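# Set the carton on the raised block, same face up

## Task

Place the carton on top of the raised block so that no part of it sticks out past any of the block's edges, with the same face on top as it had at the beginning.

## Robot and tools

ROBOT. Two arms, left_arm and right_arm, each ending in a five-finger hand. The left hand mirrors the right. Calibrated bases: left_arm at (-0.038, +0.438, -0.001) m, right_arm at (-0.061, -0.511, 0) m. A post stands on the floor behind them. Loose objects may occasionally get a small nudge from outside.

FRAME. All positions, targets and velocities use the scene frame. Its origin is at table-top height, halfway between the nominal arm bases. +z is up, +x points out over the table, +y is toward left_arm. These are not image left and right.

HAND POINT. Each arm is steered by a point 0.15 m out from the wrist face along the fingers and 0.05 m in front of the palm. Its +z runs along straight fingers and +y points out of the palm. For the right hand +x points across the palm away from the thumb; for the left hand +x points toward the thumb. Straight fingertips reach 0.06 to 0.07 m past the point, about 0.06 m back along -y. A bracket on the little-finger side can collide with things. With the palm down the wrist can sit up to 0.11 m below the point.

ROW FORMAT. Every row has 28 numbers, each in [-1, 1], and always covers both arms. The first 14 are for left_arm: dx, dy, dz, rx, ry, rz, little, ring, middle, index, thumb_bend, thumb_turn, force_limit, speed. The last 14 are the same fields for right_arm.

The six pose numbers are offsets, not poses. They are measured from the arm's Hand target as it stood when the action or move began, along the scene axes. A value of 1.0 equals 0.6 m or 180 degrees. rx, ry, rz together form one rotation vector, turning about the Hand target position. Every row is counted from that same start, not from the row before it. Send all six as 0 to request nothing new from an arm.

The six finger numbers are absolute targets. +1 is open or straight and -1 is curled. For thumb_turn, -1 puts the thumb in front of the palm and +1 puts it beside the palm. force_limit maps linearly from about 0 N at -1 to 10 N at +1; the two thumb motors reach 15 N. speed goes from almost zero at -1 to full at +0.48 and above. No value means 'unchanged'. To leave a hand as it is, resend the eight hand numbers from the last row it executed. If it has executed none yet, send its hand_measured followed by hand_force_limit and hand_speed.

TOOLS.
- execute_actions(actions, cameras): actions is a list of actions. Each action is up to 15 rows, one per 1/30 s step, and the last row is held until step 15. An empty list returns camera images. cameras takes names, ["all"] or [].
- move(target, speed, blend, stop_force, zero, blocking, cameras): target is one row, or a list of up to 15 rows. Every row's offsets count from the Hand targets at the start of the move. speed is path top speed in m/s, 0.002 to 3.6, default 0.25. blend is a corner rounding in m. stop_force, 3 to 120 N, ends an arm's path when it feels that much push; it requires the same hand numbers in every row and is unreliable while turning. zero (default true) re-zeros before the move. blocking=false returns early and cannot be combined with stop_force. Paths are straight lines that do not avoid obstacles. The total path time is capped at 10 s. The result adds a 'move:' line reporting done, off_target, moving, held or fault, plus limits=paced or limits=held.
- wait(seconds 0 to 3600), stop(), zoom_image(camera, region [x0,y0,x1,y1] in pixels, at most 504 by 504), show_instructions(), zero_wrist_force(arm), finished_scene(scene=1).

Cameras: cam_head_left, cam_head_right, cam_high, cam_low, cam_left_wrist, cam_right_wrist, all 672x504. The two wrist cameras are fisheye.

RESULTS. Each arm reports end_effector_position (m), end_effector_quat_wxyz, velocities, and Hand target, which is the last commanded pose after clipping. The hand point often stops short of it; send the remaining gap as a new offset. Orientation commands are clipped to within 32 degrees of the current orientation on each step.

For the hand, all six-value lists follow the motor order. hand_measured gives the positions. hand_stopped_by gives moving, target, force, stalled or fault. hand_load_n is positive when something pushes a finger open; if it falls to about 0, the grip is lost. Wrist force and Wrist torque are given in the hand's own axes, along with the peak since the last report. Also reported: joint positions and torques, some step positions, and an 'Actions left above 25%' note.

GRIPPING. With the thumb fully in front of the palm, the hand can wrap objects about 0.035 to 0.065 m thick. A light object up to about 0.08 m can be pinched between the thumb tip and the index pad. For a gentle close use speed -0.94 or lower. To tighten, raise force_limit and send a more-closed target.

AVOID. Do not drop the carton, even a few millimetres, and do not release it while it is still moving. Do not slam it, ram the block, table or post, or push hard. The arms are stiff, so aiming even slightly past a firm surface can trigger a fault stop. A net outside force of about 150 N, or a joint torque limit, halts that arm for 10 s. Keep the arms and hands from touching each other; a press between them can end the run. If anything falls off the table, or is left sitting off it, the task fails. Long heavy holds or stretched reaches heat the motors: a MOTOR HOT warning appears at 70 °C, and the brakes lock at 85 °C. Before calling finished_scene, confirm the carton rests fully on the block with its original face up.

Each tool is called after "Call:" by a JSON object that holds its "method" and its "body", one argument or row to a line.

Reference images:

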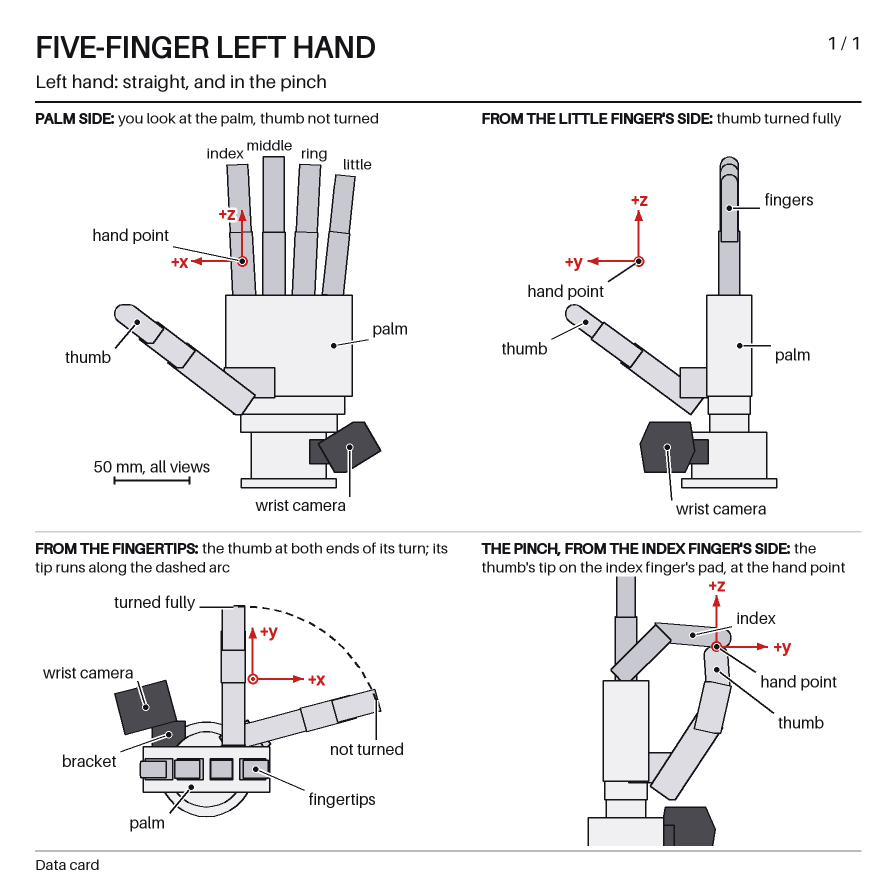

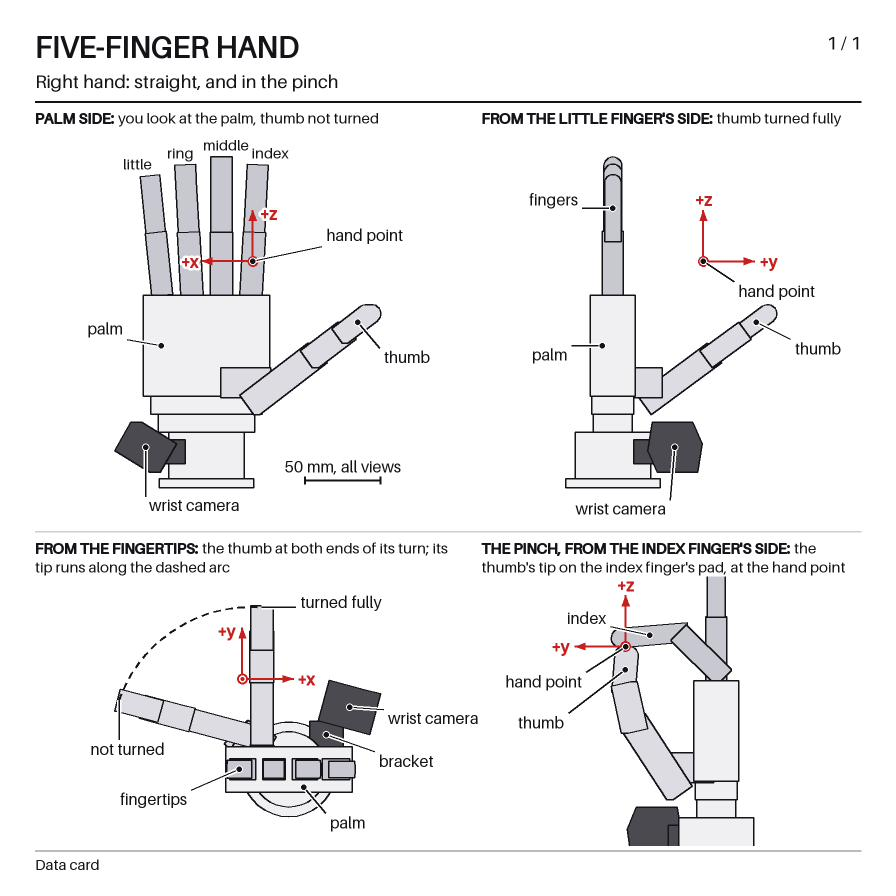

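## Session

Call:
{"method": "execute_actions", "body": {
  "actions": []
}}

Scene clock: 0.00 s.
left_arm: end_effector_position=(+0.2765, +0.1538, +0.3331) hand_measured=(+1.000, +1.000, +1.000, +1.000, +1.000, +1.000) hand_load_n=(+0.0, +0.0, +0.0, +0.0, +0.0, +0.0) hand_stopped_by=(target, target, target, target, target, target) hand_force_limit=0.00 hand_speed=-0.80 end_effector_quat_wxyz=(+0.467, +0.617, -0.560, -0.296) | right_arm: end_effector_position=(+0.4507, +0.0139, +0.3022) hand_measured=(+1.000, +1.000, +1.000, +1.000, +1.000, +1.000) hand_load_n=(+0.0, +0.0, +0.0, +0.0, +0.0, +0.0) hand_stopped_by=(target, target, target, target, target, target) hand_force_limit=0.00 hand_speed=-0.80 end_effector_quat_wxyz=(+0.185, -0.096, +0.978, -0.020)
Joint positions: left_arm=[3.006 -2.287 -1.396 0.968 -1.221 3.16] | right_arm=[0.634 -0.727 0.433 1.56 1.792 -1.168]
Joint velocities: within noise
Joint torques (N m): no reading
Wrist force (N): no reading
Wrist torque (N m): no reading
Wrist force, peak (N): no reading
Hand target: left_arm +0.2765, +0.1538, +0.3331; +0.467, +0.617, -0.560, -0.296 | right_arm +0.4507, +0.0139, +0.3022; +0.185, -0.096, +0.978, -0.020

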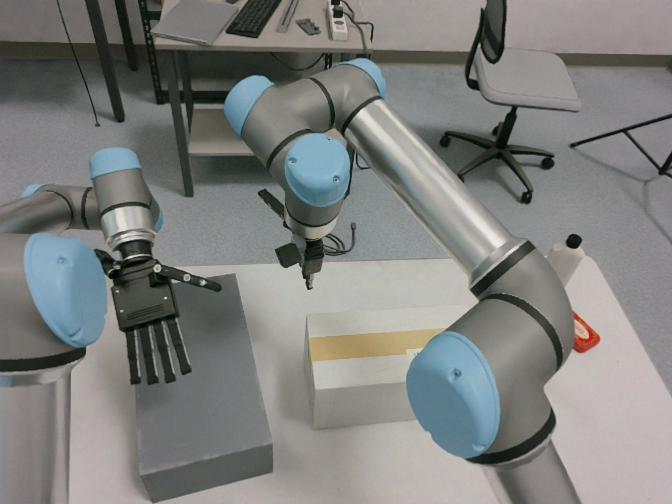

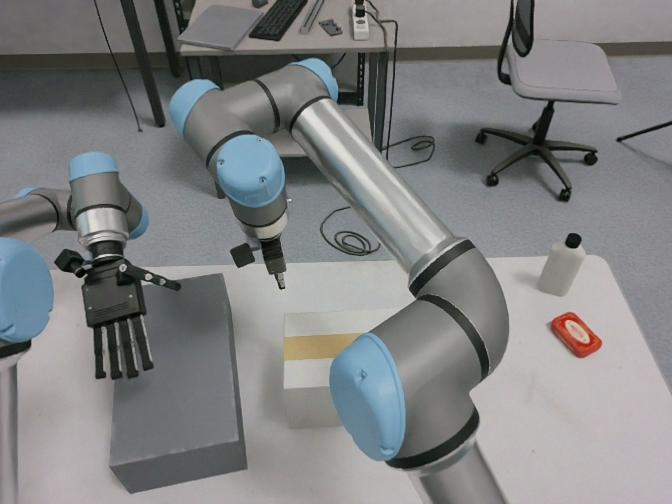

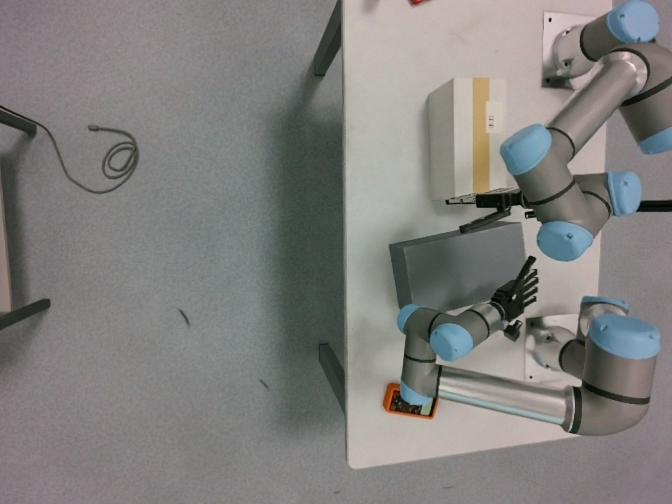

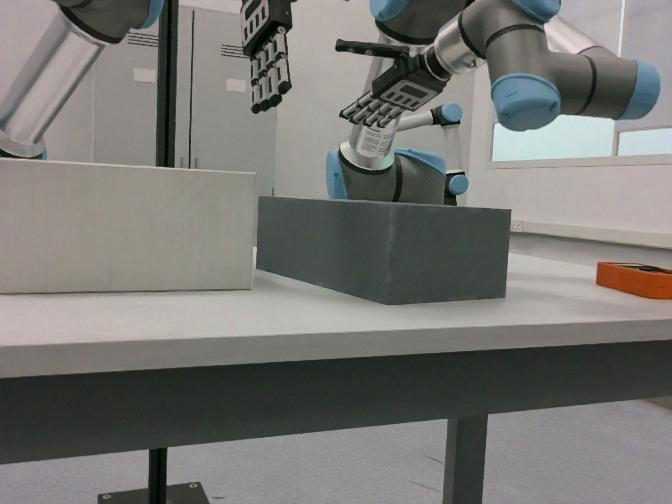

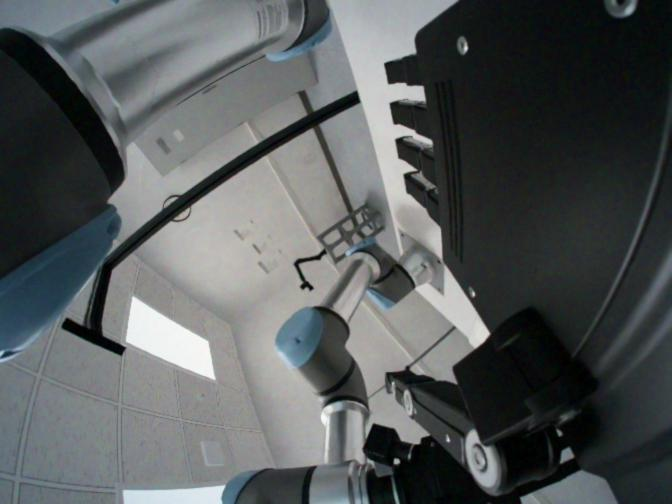

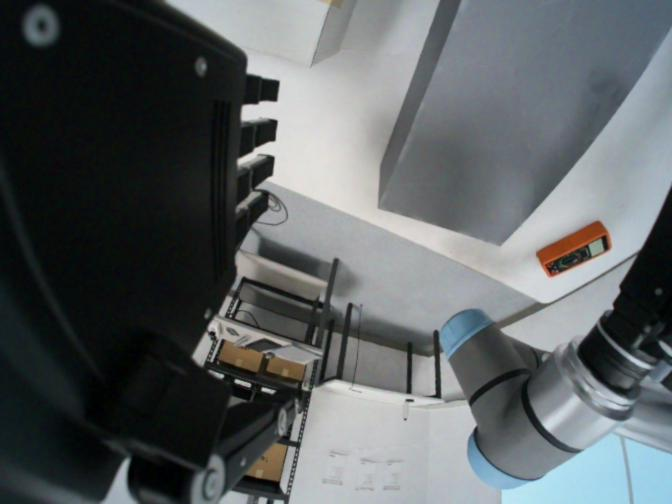

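Call:
{"method": "zoom_image", "body": {
  "camera": "cam_high",
  "region": [340, 40, 640, 340]
}}

Call:
{"method": "zoom_image", "body": {
  "camera": "cam_head_left",
  "region": [90, 220, 590, 504]
}}

Call:
{"method": "zoom_image", "body": {
  "camera": "cam_head_right",
  "region": [60, 220, 560, 504]
}}

Call:
{"method": "zoom_image", "body": {
  "camera": "cam_low",
  "region": [0, 100, 504, 400]
}}

Scaled by 1.680 from the camera's image (finer frame: 960x720).

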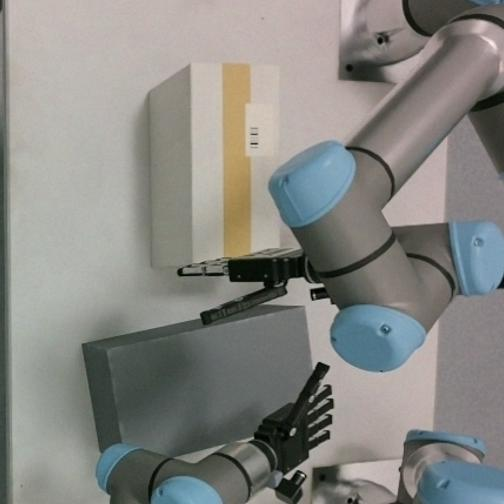

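Scaled by 1.008 from the camera's image (finer frame: 960x720).

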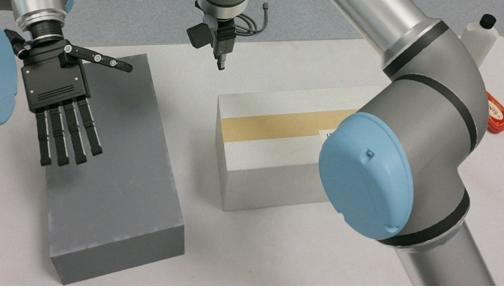

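Scaled by 1.008 from the camera's image (finer frame: 960x720).

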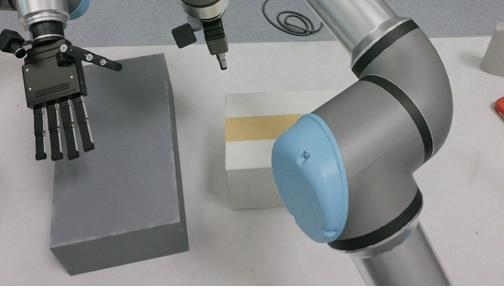

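Scaled by 1.000.

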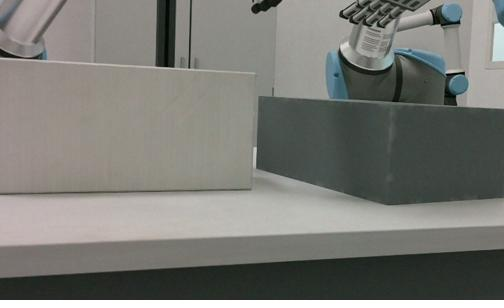

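Call:
{"method": "zoom_image", "body": {
  "camera": "cam_high",
  "region": [380, 210, 540, 330]
}}

Call:
{"method": "zoom_image", "body": {
  "camera": "cam_head_left",
  "region": [120, 260, 300, 504]
}}

Call:
{"method": "zoom_image", "body": {
  "camera": "cam_low",
  "region": [230, 140, 672, 340]
}}

Scaled by 3.150 from the camera's image (finer frame: 960x720).

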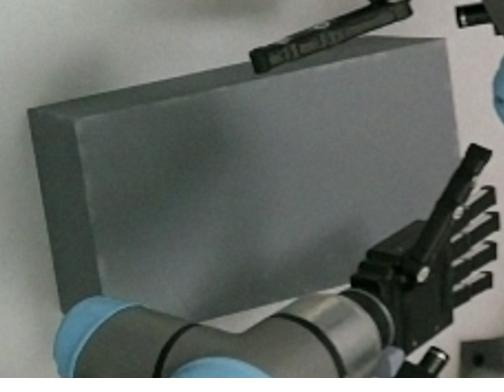

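Scaled by 2.066 from the camera's image (finer frame: 960x720).

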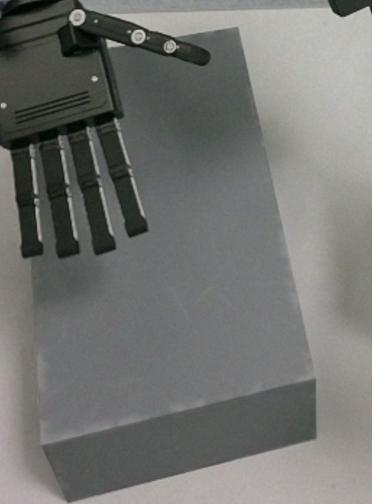

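Scaled by 1.140 from the camera's image (finer frame: 960x720).

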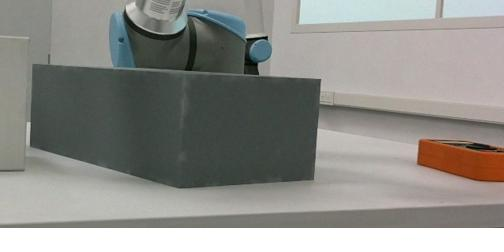

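Call:
{"method": "move", "body": {
  "target": [0,0,0,0,0,0,1,1,1,1,1,1,0,-0.8,-0.1962,-0.5515,0.0492,0.0128,0.1187,-0.0616,1,1,1,1,1,1,0,-0.8],
  "speed": 0.25,
  "cameras": ["cam_high","cam_head_left"]
}}

Scene clock: 248.67 s.
left_arm: end_effector_position=(+0.2765, +0.1538, +0.3331) hand_measured=(+1.000, +1.000, +1.000, +1.000, +1.000, +1.000) hand_load_n=(-0.5, +0.0, +0.0, +0.0, +0.0, +0.0) hand_stopped_by=(target, target, target, target, target, target) hand_force_limit=0.00 hand_speed=-0.80 end_effector_quat_wxyz=(+0.467, +0.617, -0.560, -0.296) | right_arm: end_effector_position=(+0.3329, -0.3169, +0.3318) hand_measured=(+1.000, +1.000, +1.000, +1.000, +1.000, +1.000) hand_load_n=(+0.0, +0.0, +0.0, +0.0, +0.0, +0.0) hand_stopped_by=(target, target, target, target, target, target) hand_force_limit=0.00 hand_speed=-0.80 end_effector_quat_wxyz=(+0.000, +0.000, +1.000, +0.000)
Joint positions: left_arm=[3.006 -2.287 -1.396 0.968 -1.221 3.16] | right_arm=[0.004 -1.402 1.401 1.572 1.571 -1.568]
Joint torques (N m): left_arm=[0.66 44.63 14.94 -2.25 0.16 0.17] | right_arm=[-9.6 -16.11 -18.95 0.75 1.43 -1.23]
Wrist force (N): left_arm=[-0.4 0.0 0.3] | right_arm=[-0.2 -0.3 -0.7]
Wrist torque (N m): left_arm=[-0.03 0.08 -0.01] | right_arm=[-0.08 0.07 -0.16]
Wrist force, peak (N): left_arm=[-0.8 0.0 0.1] | right_arm=[0.4 -2.2 -1.0]
Hand target: left_arm +0.2765, +0.1538, +0.3331; +0.467, +0.617, -0.560, -0.296 | right_arm +0.3329, -0.3170, +0.3317; +0.000, +0.000, +1.000, +0.000
Off the commanded pose: left_arm 0.000 m, 0 deg | right_arm 0.000 m, 0 deg.
move: done
Images, in order (width x height): cam_head_left 672x504, cam_high 672x504.

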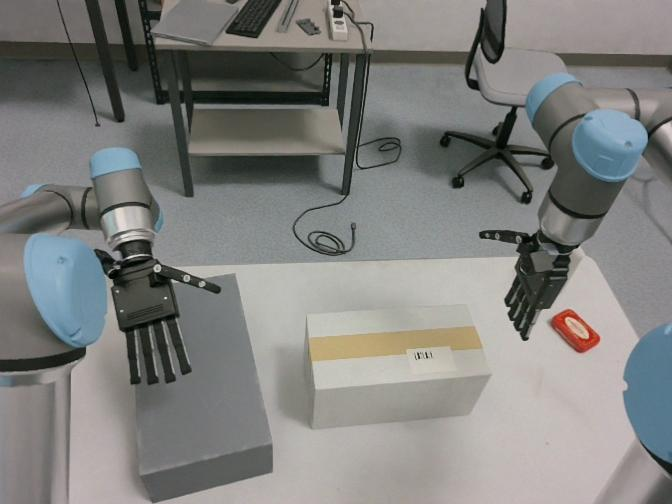

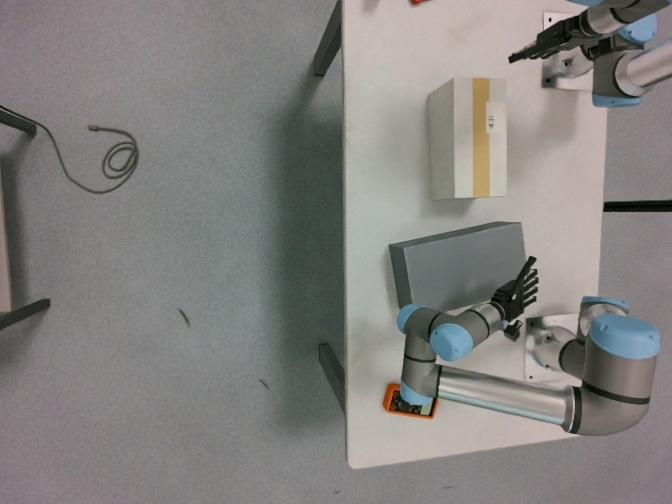

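Call:
{"method": "move", "body": {
  "target": [
    [0.01208,0.02672,0.00747,0.06138,-0.03157,0.07653,1,1,1,1,1,1,0,-0.8,0.2535,0.1940,0.1148,0.1580,-0.2442,0.0654,1,1,1,1,1,1,0,-0.8],
    [0.02416,0.05344,0.01494,0.12276,-0.06314,0.15306,1,1,1,1,1,1,0,-0.8,0.2370,0.3093,0.2998,0.2596,-0.4496,0.2596,1,1,1,1,1,1,0,-0.8],
    [0.03624,0.08016,0.02241,0.18414,-0.09471,0.22959,1,1,1,1,1,1,0,-0.8,0.1267,0.3263,0.2998,0.3228,-0.4207,0.3228,1,1,1,1,1,1,0,-0.8],
    [0.04832,0.10688,0.02988,0.24552,-0.12628,0.30612,1,1,1,1,1,1,0,-0.8,0.0155,0.3143,0.2998,0.3849,-0.3849,0.3849,1,1,1,1,1,1,0,-0.8],
    [0.0604,0.1336,0.03735,0.3069,-0.15785,0.38265,1,1,1,1,1,1,0,-0.8,-0.0887,0.2740,0.2998,0.4454,-0.3418,0.4454,1,1,1,1,1,1,0,-0.8],
    [0.0725,0.1603,0.0448,0.3683,-0.1894,0.4592,1,1,1,1,1,1,0,-0.8,-0.1790,0.2080,0.2998,0.5041,-0.2910,0.5041,1,1,1,1,1,1,0,-0.8]
  ],
  "speed": 0.3,
  "blend": 0.02,
  "cameras": ["cam_high","cam_head_left"]
}}

Scene clock: 320.50 s.
left_arm: end_effector_position=(+0.3200, +0.2500, +0.3600) hand_measured=(+1.000, +1.000, +1.000, +1.000, +1.000, +1.000) hand_load_n=(+0.0, +0.0, +0.0, +0.5, +0.0, +0.0) hand_stopped_by=(target, target, target, target, target, target) hand_force_limit=0.00 hand_speed=-0.80 end_effector_quat_wxyz=(+0.000, +0.996, +0.089, +0.000) | right_arm: end_effector_position=(+0.2255, -0.1921, +0.5116) hand_measured=(+1.000, +1.000, +1.000, +1.000, +1.000, +1.000) hand_load_n=(+0.0, +0.0, +0.0, -0.5, +0.0, +0.0) hand_stopped_by=(target, target, target, target, target, target) hand_force_limit=0.00 hand_speed=-0.80 end_effector_quat_wxyz=(-0.354, +0.612, -0.354, -0.612)
Joint positions: left_arm=[3.116 -1.63 -1.449 1.509 -1.571 1.39] | right_arm=[-0.001 -1.402 1.404 -0.003 -0.525 -1.571]
Joint torques (N m): left_arm=[10.12 7.83 7.46 -5.13 -0.81 -1.13] | right_arm=[0.56 -38.3 -26.23 -1.83 -1.52 -0.93]
Wrist force (N): left_arm=[-1.3 0.6 1.9] | right_arm=[-0.5 -1.1 -0.6]
Wrist torque (N m): left_arm=[-0.03 0.21 -0.03] | right_arm=[-0.02 0.26 0.02]
Wrist force, peak (N): left_arm=[-1.4 0.5 2.1] | right_arm=[-0.3 -1.9 0.9]
Hand target: left_arm +0.3200, +0.2500, +0.3599; +0.000, +0.996, +0.089, +0.000 | right_arm +0.2255, -0.1922, +0.5116; -0.354, +0.613, -0.354, -0.612
Off the commanded pose: left_arm 0.000 m, 0 deg | right_arm 0.000 m, 0 deg.
move: done
Images, in order (width x height): cam_head_left 672x504, cam_high 672x504.

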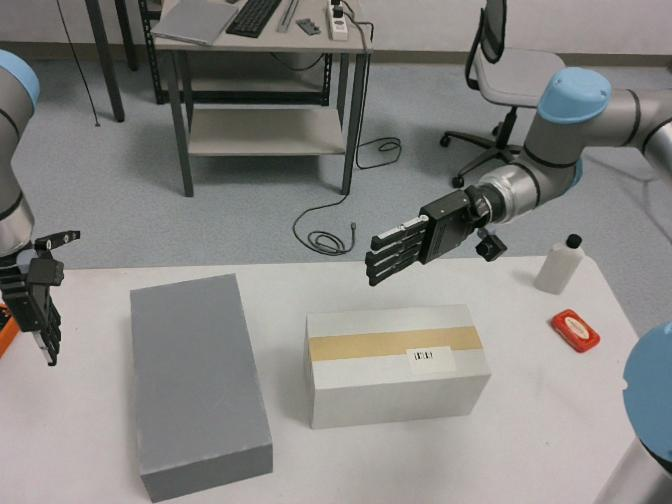

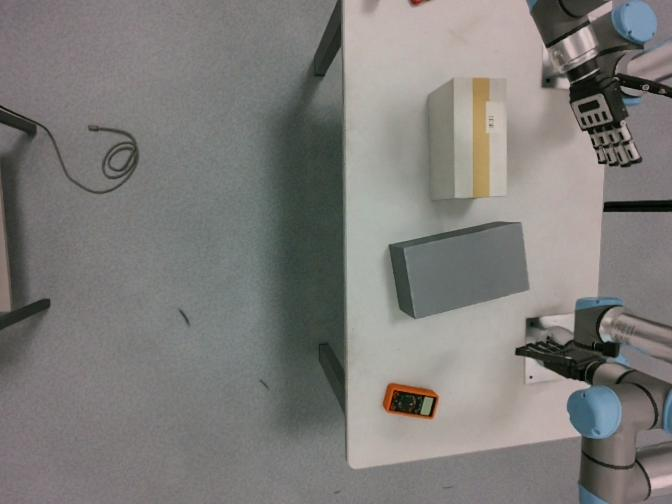

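Call:
{"method": "zoom_image", "body": {
  "camera": "cam_high",
  "region": [380, 60, 560, 330]
}}

Call:
{"method": "zoom_image", "body": {
  "camera": "cam_head_left",
  "region": [110, 250, 510, 504]
}}

Scaled by 1.867 from the camera's image (finer frame: 960x720).

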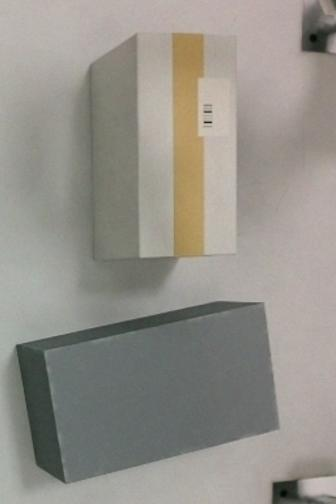

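Scaled by 1.260 from the camera's image (finer frame: 960x720).

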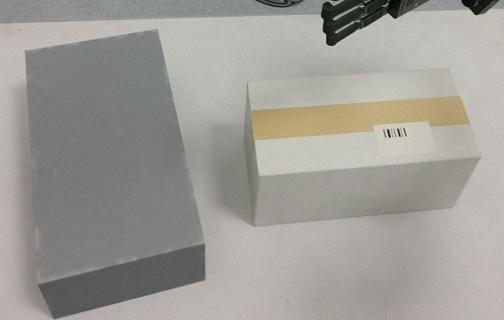

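Call:
{"method": "move", "body": {
  "target": [
    [0,0,0,0,0,0,1,1,1,1,1,1,0,-0.8,0.0873,-0.1893,-0.2567,-0.0654,-0.2442,0.1580,1,1,1,1,1,1,0,-0.8],
    [0,0,0,0,0,0,1,1,1,1,1,1,0,-0.8,0.4120,-0.4108,-0.2998,-0.2596,-0.4496,0.2596,1,1,1,1,1,1,0,-0.8],
    [0,0,0,0,0,0,1,1,1,1,1,1,0,-0.8,0.3052,-0.1277,-0.3027,-0.4850,-0.1377,-0.1233,1,1,1,1,1,1,0,-0.8]
  ],
  "speed": 0.3,
  "blend": 0.03,
  "cameras": ["cam_high","cam_head_right","cam_low"]
}}

Scene clock: 406.53 s.
left_arm: end_effector_position=(+0.3200, +0.2500, +0.3599) hand_measured=(+1.000, +1.000, +1.000, +1.000, +1.000, +1.000) hand_load_n=(+0.0, +0.0, +0.5, +0.5, -0.5, +0.0) hand_stopped_by=(target, target, target, target, target, target) hand_force_limit=0.00 hand_speed=-0.80 end_effector_quat_wxyz=(+0.000, +0.996, +0.089, +0.000) | right_arm: end_effector_position=(+0.4086, -0.2687, +0.3301) hand_measured=(+1.000, +1.000, +1.000, +1.000, +1.000, +1.000) hand_load_n=(+0.0, +0.0, +0.0, +0.0, +0.0, +0.0) hand_stopped_by=(target, target, target, target, target, target) hand_force_limit=0.00 hand_speed=-0.80 end_effector_quat_wxyz=(+0.000, +0.718, -0.696, +0.000)
Joint positions: left_arm=[3.116 -1.63 -1.449 1.509 -1.571 1.39] | right_arm=[0.148 -1.418 1.425 -1.578 -1.571 0.117]
Joint torques (N m): left_arm=[11.99 9.44 7.78 -4.54 -0.46 1.22] | right_arm=[-13.6 -16.5 -33.19 -3.25 -0.64 1.95]
Wrist force (N): left_arm=[-1.4 0.7 2.1] | right_arm=[-0.4 -0.1 -1.2]
Wrist torque (N m): left_arm=[-0.03 0.22 -0.02] | right_arm=[-0.09 0.12 -0.11]
Wrist force, peak (N): left_arm=[-1.4 0.7 2.4] | right_arm=[-0.3 -0.9 -1.5]
Hand target: left_arm +0.3200, +0.2500, +0.3599; +0.000, +0.996, +0.089, +0.000 | right_arm +0.4087, -0.2688, +0.3300; +0.000, +0.718, -0.696, +0.000
Off the commanded pose: left_arm 0.000 m, 0 deg | right_arm 0.000 m, 0 deg.
move: done
Images, in order (width x height): cam_head_right 672x504, cam_high 672x504, cam_low 672x504.

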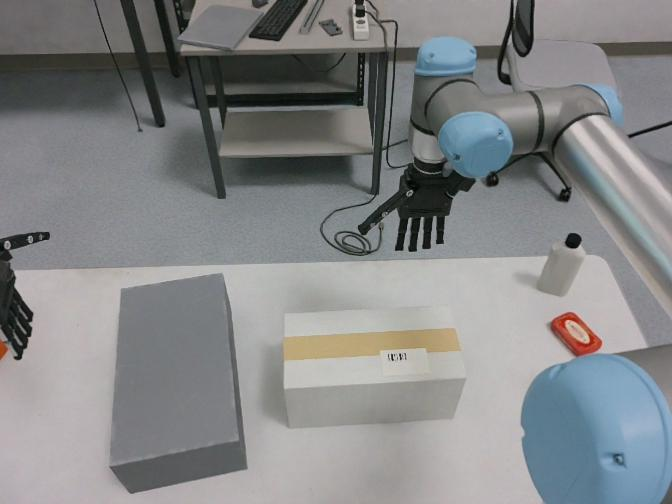

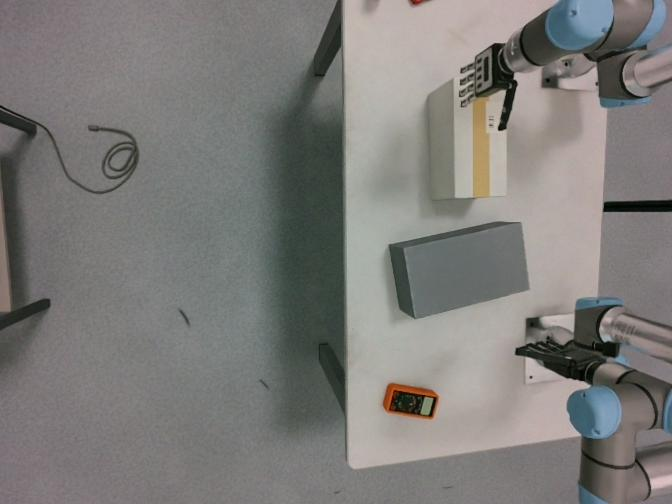

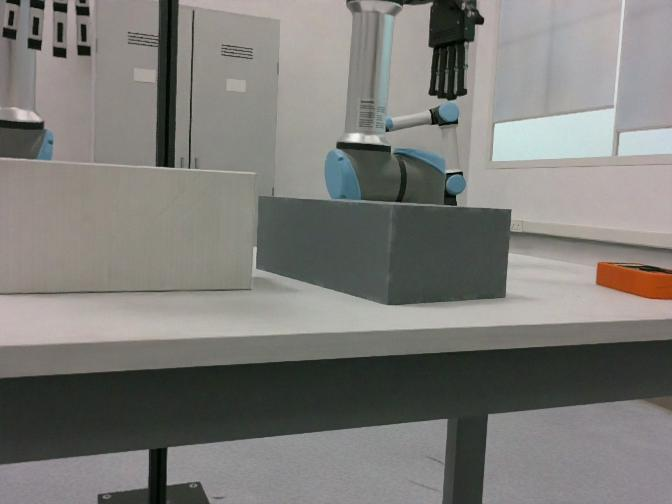

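Call:
{"method": "move", "body": {
  "target": [
    [0,0,0,0,0,0,1,1,1,1,1,1,0,-0.8,0,0,-0.32,0,0,0,1,1,1,1,1,1,0,-0.8],
    [0,0,0,0,0,0,1,1,1,1,1,1,0,-0.8,-0.0667,-0.0018,-0.32,0,0,0,1,1,1,1,1,1,0,-0.8]
  ],
  "speed": [0.2, 0.1],
  "blend": 0.01,
  "cameras": ["cam_high","cam_head_right","cam_low"]
}}

Scene clock: 423.33 s.
left_arm: end_effector_position=(+0.3200, +0.2500, +0.3599) hand_measured=(+1.000, +1.000, +1.000, +1.000, +1.000, +1.000) hand_load_n=(+0.0, +0.0, +0.0, +0.0, -0.5, +0.0) hand_stopped_by=(target, target, target, target, target, target) hand_force_limit=0.00 hand_speed=-0.80 end_effector_quat_wxyz=(+0.000, +0.996, +0.089, +0.000) | right_arm: end_effector_position=(+0.3687, -0.2698, +0.1381) hand_measured=(+1.000, +1.000, +1.000, +1.000, +1.000, +1.000) hand_load_n=(+0.0, +0.0, +0.0, +0.0, +0.0, +0.0) hand_stopped_by=(target, target, target, target, target, target) hand_force_limit=0.00 hand_speed=-0.80 end_effector_quat_wxyz=(+0.000, +0.718, -0.696, +0.000)
Joint positions: left_arm=[3.116 -1.63 -1.449 1.509 -1.571 1.39] | right_arm=[0.158 -1.389 1.902 -2.084 -1.571 0.127]
Joint torques (N m): left_arm=[12.23 9.96 7.69 -4.46 0.38 1.21] | right_arm=[-10.46 -18.9 -22.19 0.62 1.21 -2.04]
Wrist force (N): left_arm=[-1.4 0.8 2.0] | right_arm=[-0.1 0.4 -1.2]
Wrist torque (N m): left_arm=[0.00 0.22 -0.02] | right_arm=[-0.03 0.07 -0.19]
Wrist force, peak (N): left_arm=[-1.6 0.9 2.1] | right_arm=[2.1 -7.5 0.3]
Hand target: left_arm +0.3200, +0.2500, +0.3599; +0.000, +0.996, +0.089, +0.000 | right_arm +0.3686, -0.2699, +0.1380; +0.000, +0.718, -0.696, +0.000
Off the commanded pose: left_arm 0.000 m, 0 deg | right_arm 0.000 m, 0 deg.
move: done
Images, in order (width x height): cam_head_right 672x504, cam_high 672x504, cam_low 672x504.

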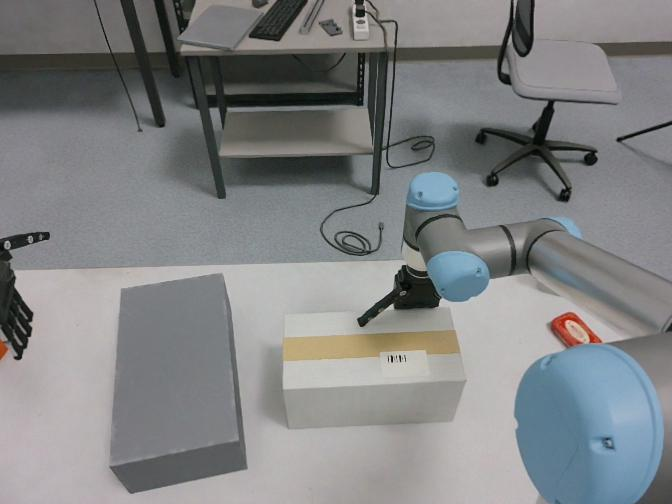

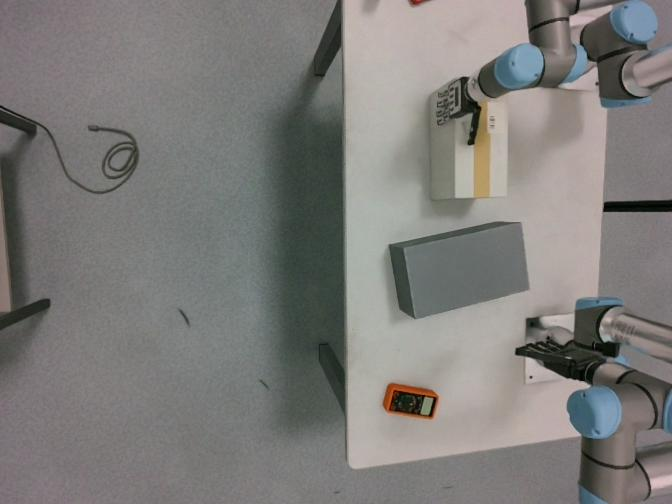

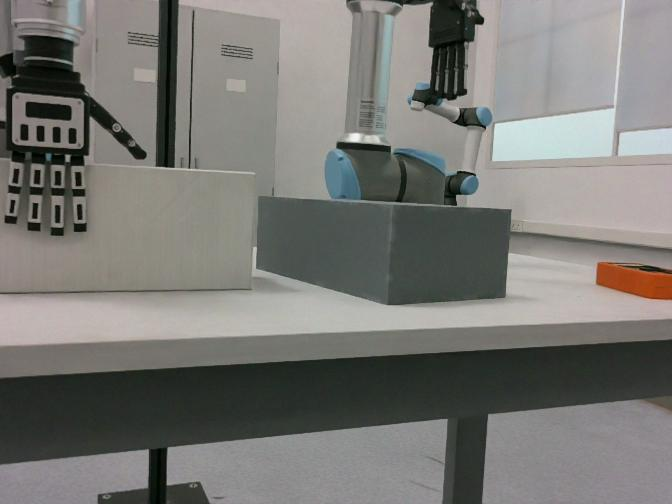

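Call:
{"method": "move", "body": {
  "target": [
    [0,0,0,0,0,0,1,1,1,1,1,1,0,-0.8,-0.0167,-0.0005,0,0,0,0,1,1,1,1,1,1,0,-0.8],
    [0,0,0,0,0,0,1,1,1,1,1,1,0,-0.8,-0.0740,-0.0045,0,0,0,-0.07539,1,1,1,1,1,1,0,-0.8]
  ],
  "speed": [0.02, 0.06],
  "blend": 0.003,
  "cameras": ["cam_high","cam_low"]
}}

Scene clock: 434.47 s.
left_arm: end_effector_position=(+0.3200, +0.2500, +0.3599) hand_measured=(+1.000, +1.000, +1.000, +1.000, +1.000, +1.000) hand_load_n=(+0.0, +0.0, +0.0, +0.0, +0.0, +0.0) hand_stopped_by=(target, target, target, target, target, target) hand_force_limit=0.00 hand_speed=-0.80 end_effector_quat_wxyz=(+0.000, +0.996, +0.089, +0.000) | right_arm: end_effector_position=(+0.3242, -0.2726, +0.1381) hand_measured=(+1.000, +1.000, +1.000, +1.000, +1.000, +1.000) hand_load_n=(+0.0, +0.0, +0.0, +0.0, +0.0, +0.0) hand_stopped_by=(target, target, target, target, target, target) hand_force_limit=0.00 hand_speed=-0.80 end_effector_quat_wxyz=(+0.000, -0.630, +0.776, +0.000)
Joint positions: left_arm=[3.116 -1.63 -1.449 1.509 -1.571 1.39] | right_arm=[0.14 -1.516 2.048 -2.103 -1.571 0.347]
Joint torques (N m): left_arm=[11.86 11.08 7.73 -4.25 0.99 1.25] | right_arm=[-4.64 -9.07 -29.33 -4.35 -1.39 -1.78]
Wrist force (N): left_arm=[-1.2 0.7 2.1] | right_arm=[-0.2 0.1 -1.1]
Wrist torque (N m): left_arm=[-0.03 0.19 -0.01] | right_arm=[-0.05 0.07 -0.05]
Wrist force, peak (N): left_arm=[-1.5 0.8 2.2] | right_arm=[1.2 -4.9 1.3]
Hand target: left_arm +0.3200, +0.2500, +0.3599; +0.000, +0.996, +0.089, +0.000 | right_arm +0.3242, -0.2726, +0.1380; +0.000, -0.630, +0.776, +0.000
Off the commanded pose: left_arm 0.000 m, 0 deg | right_arm 0.000 m, 0 deg.
move: done

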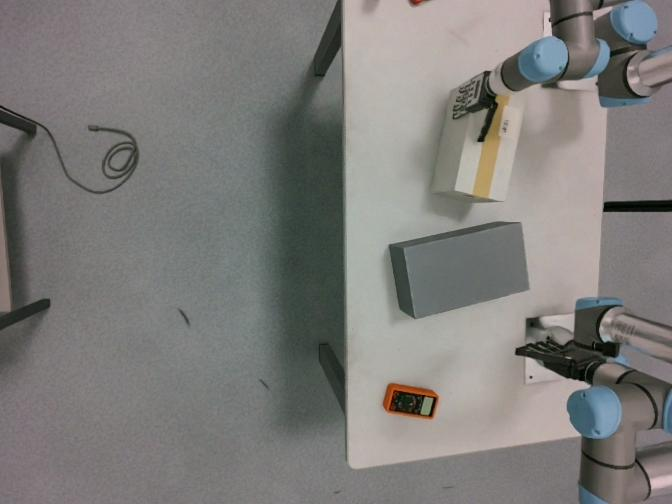

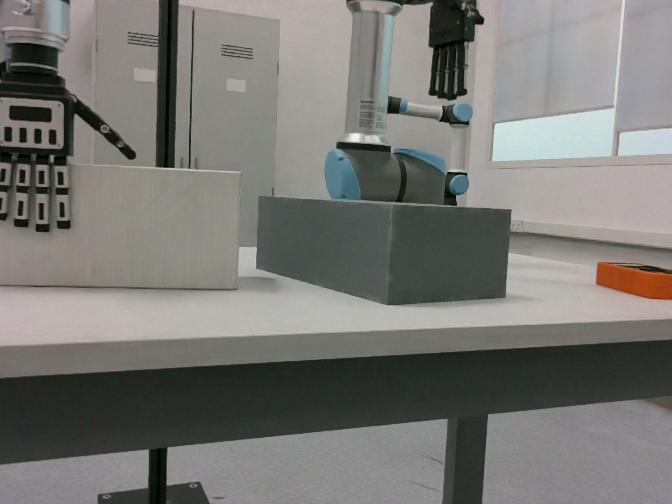

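Call:
{"method": "move", "body": {
  "target": [
    [0,0,0,0,0,0,1,1,1,1,1,1,0,-0.8,-0.0565,0.0098,0,0,0,-0.07533,1,1,1,1,1,1,0,-0.8],
    [0,0,0,0,0,0,1,1,1,1,1,1,0,-0.8,-0.1093,0.0323,0,0,0,-0.15072,1,1,1,1,1,1,0,-0.8],
    [0,0,0,0,0,0,1,1,1,1,1,1,0,-0.8,-0.1553,0.0668,0,0,0,-0.22611,1,1,1,1,1,1,0,-0.8],
    [0,0,0,0,0,0,1,1,1,1,1,1,0,-0.8,-0.1918,0.1108,0,0,0,-0.30144,1,1,1,1,1,1,0,-0.8],
    [0,0,0,0,0,0,1,1,1,1,1,1,0,-0.8,-0.2170,0.1627,0,0,0,-0.37683,1,1,1,1,1,1,0,-0.8]
  ],
  "speed": 0.08,
  "blend": 0.004,
  "cameras": ["cam_high","cam_head_left","cam_head_right","cam_low"]
}}

Scene clock: 456.50 s.
left_arm: end_effector_position=(+0.3200, +0.2500, +0.3599) hand_measured=(+1.000, +1.000, +1.000, +1.000, +1.000, +1.000) hand_load_n=(+0.0, +0.0, +0.0, +0.0, +0.0, +0.0) hand_stopped_by=(target, target, target, target, target, target) hand_force_limit=0.00 hand_speed=-0.80 end_effector_quat_wxyz=(+0.000, +0.996, +0.089, +0.000) | right_arm: end_effector_position=(+0.1940, -0.1749, +0.1380) hand_measured=(+1.000, +1.000, +1.000, +1.000, +1.000, +1.000) hand_load_n=(+0.0, +0.0, +0.0, +0.0, +0.0, +0.0) hand_stopped_by=(target, target, target, target, target, target) hand_force_limit=0.00 hand_speed=-0.80 end_effector_quat_wxyz=(+0.000, -0.090, +0.996, +0.000)
Joint positions: left_arm=[3.116 -1.63 -1.449 1.509 -1.571 1.39] | right_arm=[0.477 -1.836 2.326 -2.06 -1.571 1.867]
Joint torques (N m): left_arm=[11.65 13.02 7.35 -3.75 1.05 1.27] | right_arm=[-12.42 -7.02 -23.97 -4.31 -1.5 -0.53]
Wrist force (N): left_arm=[-1.4 0.7 2.2] | right_arm=[-0.3 0.2 -1.2]
Wrist torque (N m): left_arm=[-0.03 0.22 -0.02] | right_arm=[0.02 0.13 0.00]
Wrist force, peak (N): left_arm=[-1.5 0.8 2.3] | right_arm=[0.0 -3.7 -1.7]
Hand target: left_arm +0.3200, +0.2500, +0.3599; +0.000, +0.996, +0.089, +0.000 | right_arm +0.1940, -0.1750, +0.1380; +0.000, -0.090, +0.996, +0.000
Off the commanded pose: left_arm 0.000 m, 0 deg | right_arm 0.000 m, 0 deg.
move: done
Images, in order (width x height): cam_head_left 672x504, cam_head_right 672x504, cam_high 672x504, cam_low 672x504.

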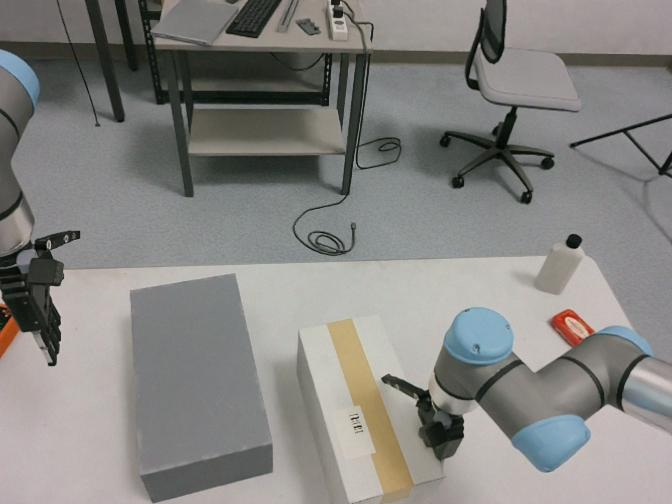

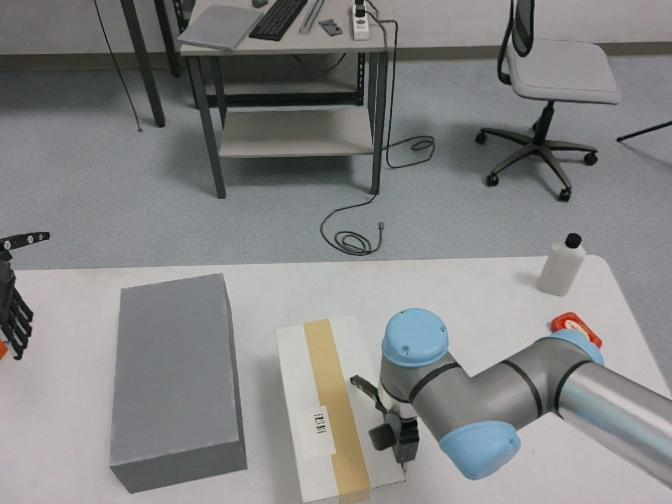

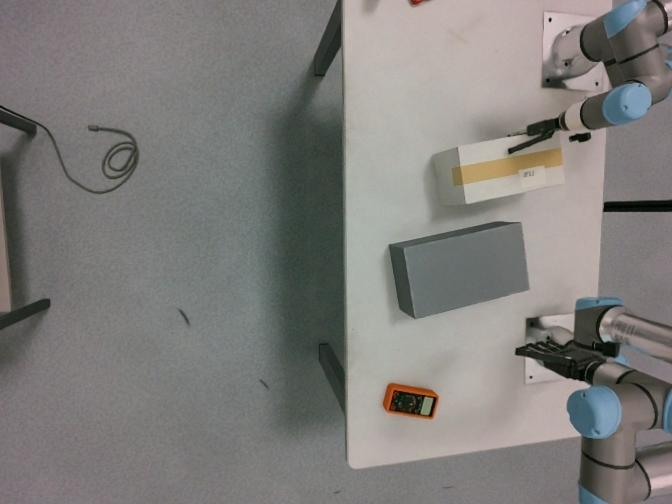

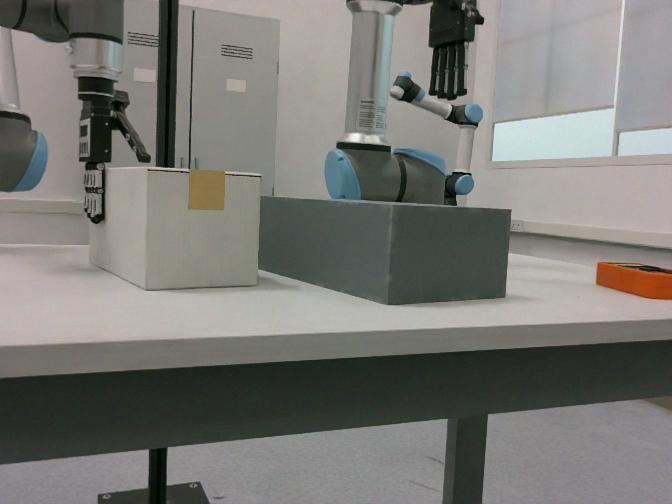

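Call:
{"method": "zoom_image", "body": {
  "camera": "cam_high",
  "region": [420, 110, 580, 230]
}}

Call:
{"method": "zoom_image", "body": {
  "camera": "cam_head_left",
  "region": [280, 300, 460, 504]
}}

Call:
{"method": "zoom_image", "body": {
  "camera": "cam_head_right",
  "region": [250, 300, 430, 504]
}}

Call:
{"method": "zoom_image", "body": {
  "camera": "cam_low",
  "region": [60, 140, 300, 320]
}}

Scaled by 3.150 from the camera's image (finer frame: 960x720).

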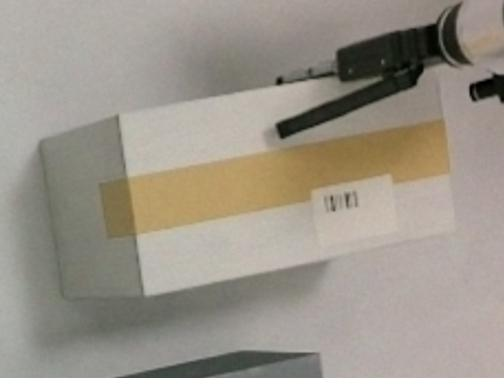

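Scaled by 2.471 from the camera's image (finer frame: 960x720).

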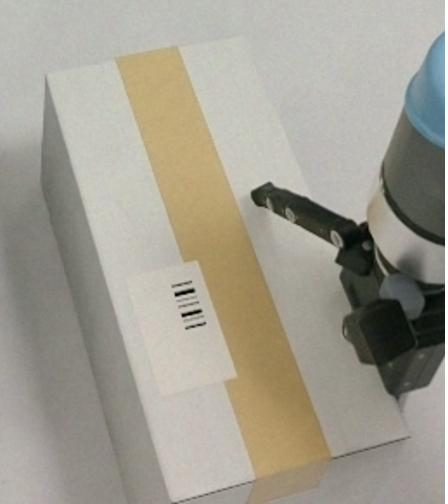

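Scaled by 2.471 from the camera's image (finer frame: 960x720).

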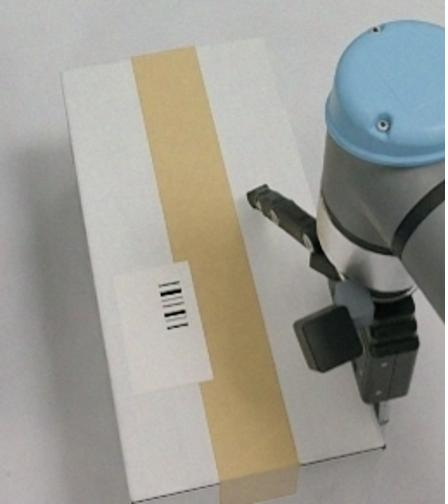

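Scaled by 2.100 from the camera's image (finer frame: 960x720).

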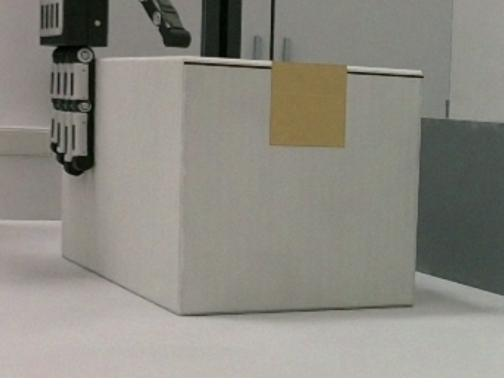

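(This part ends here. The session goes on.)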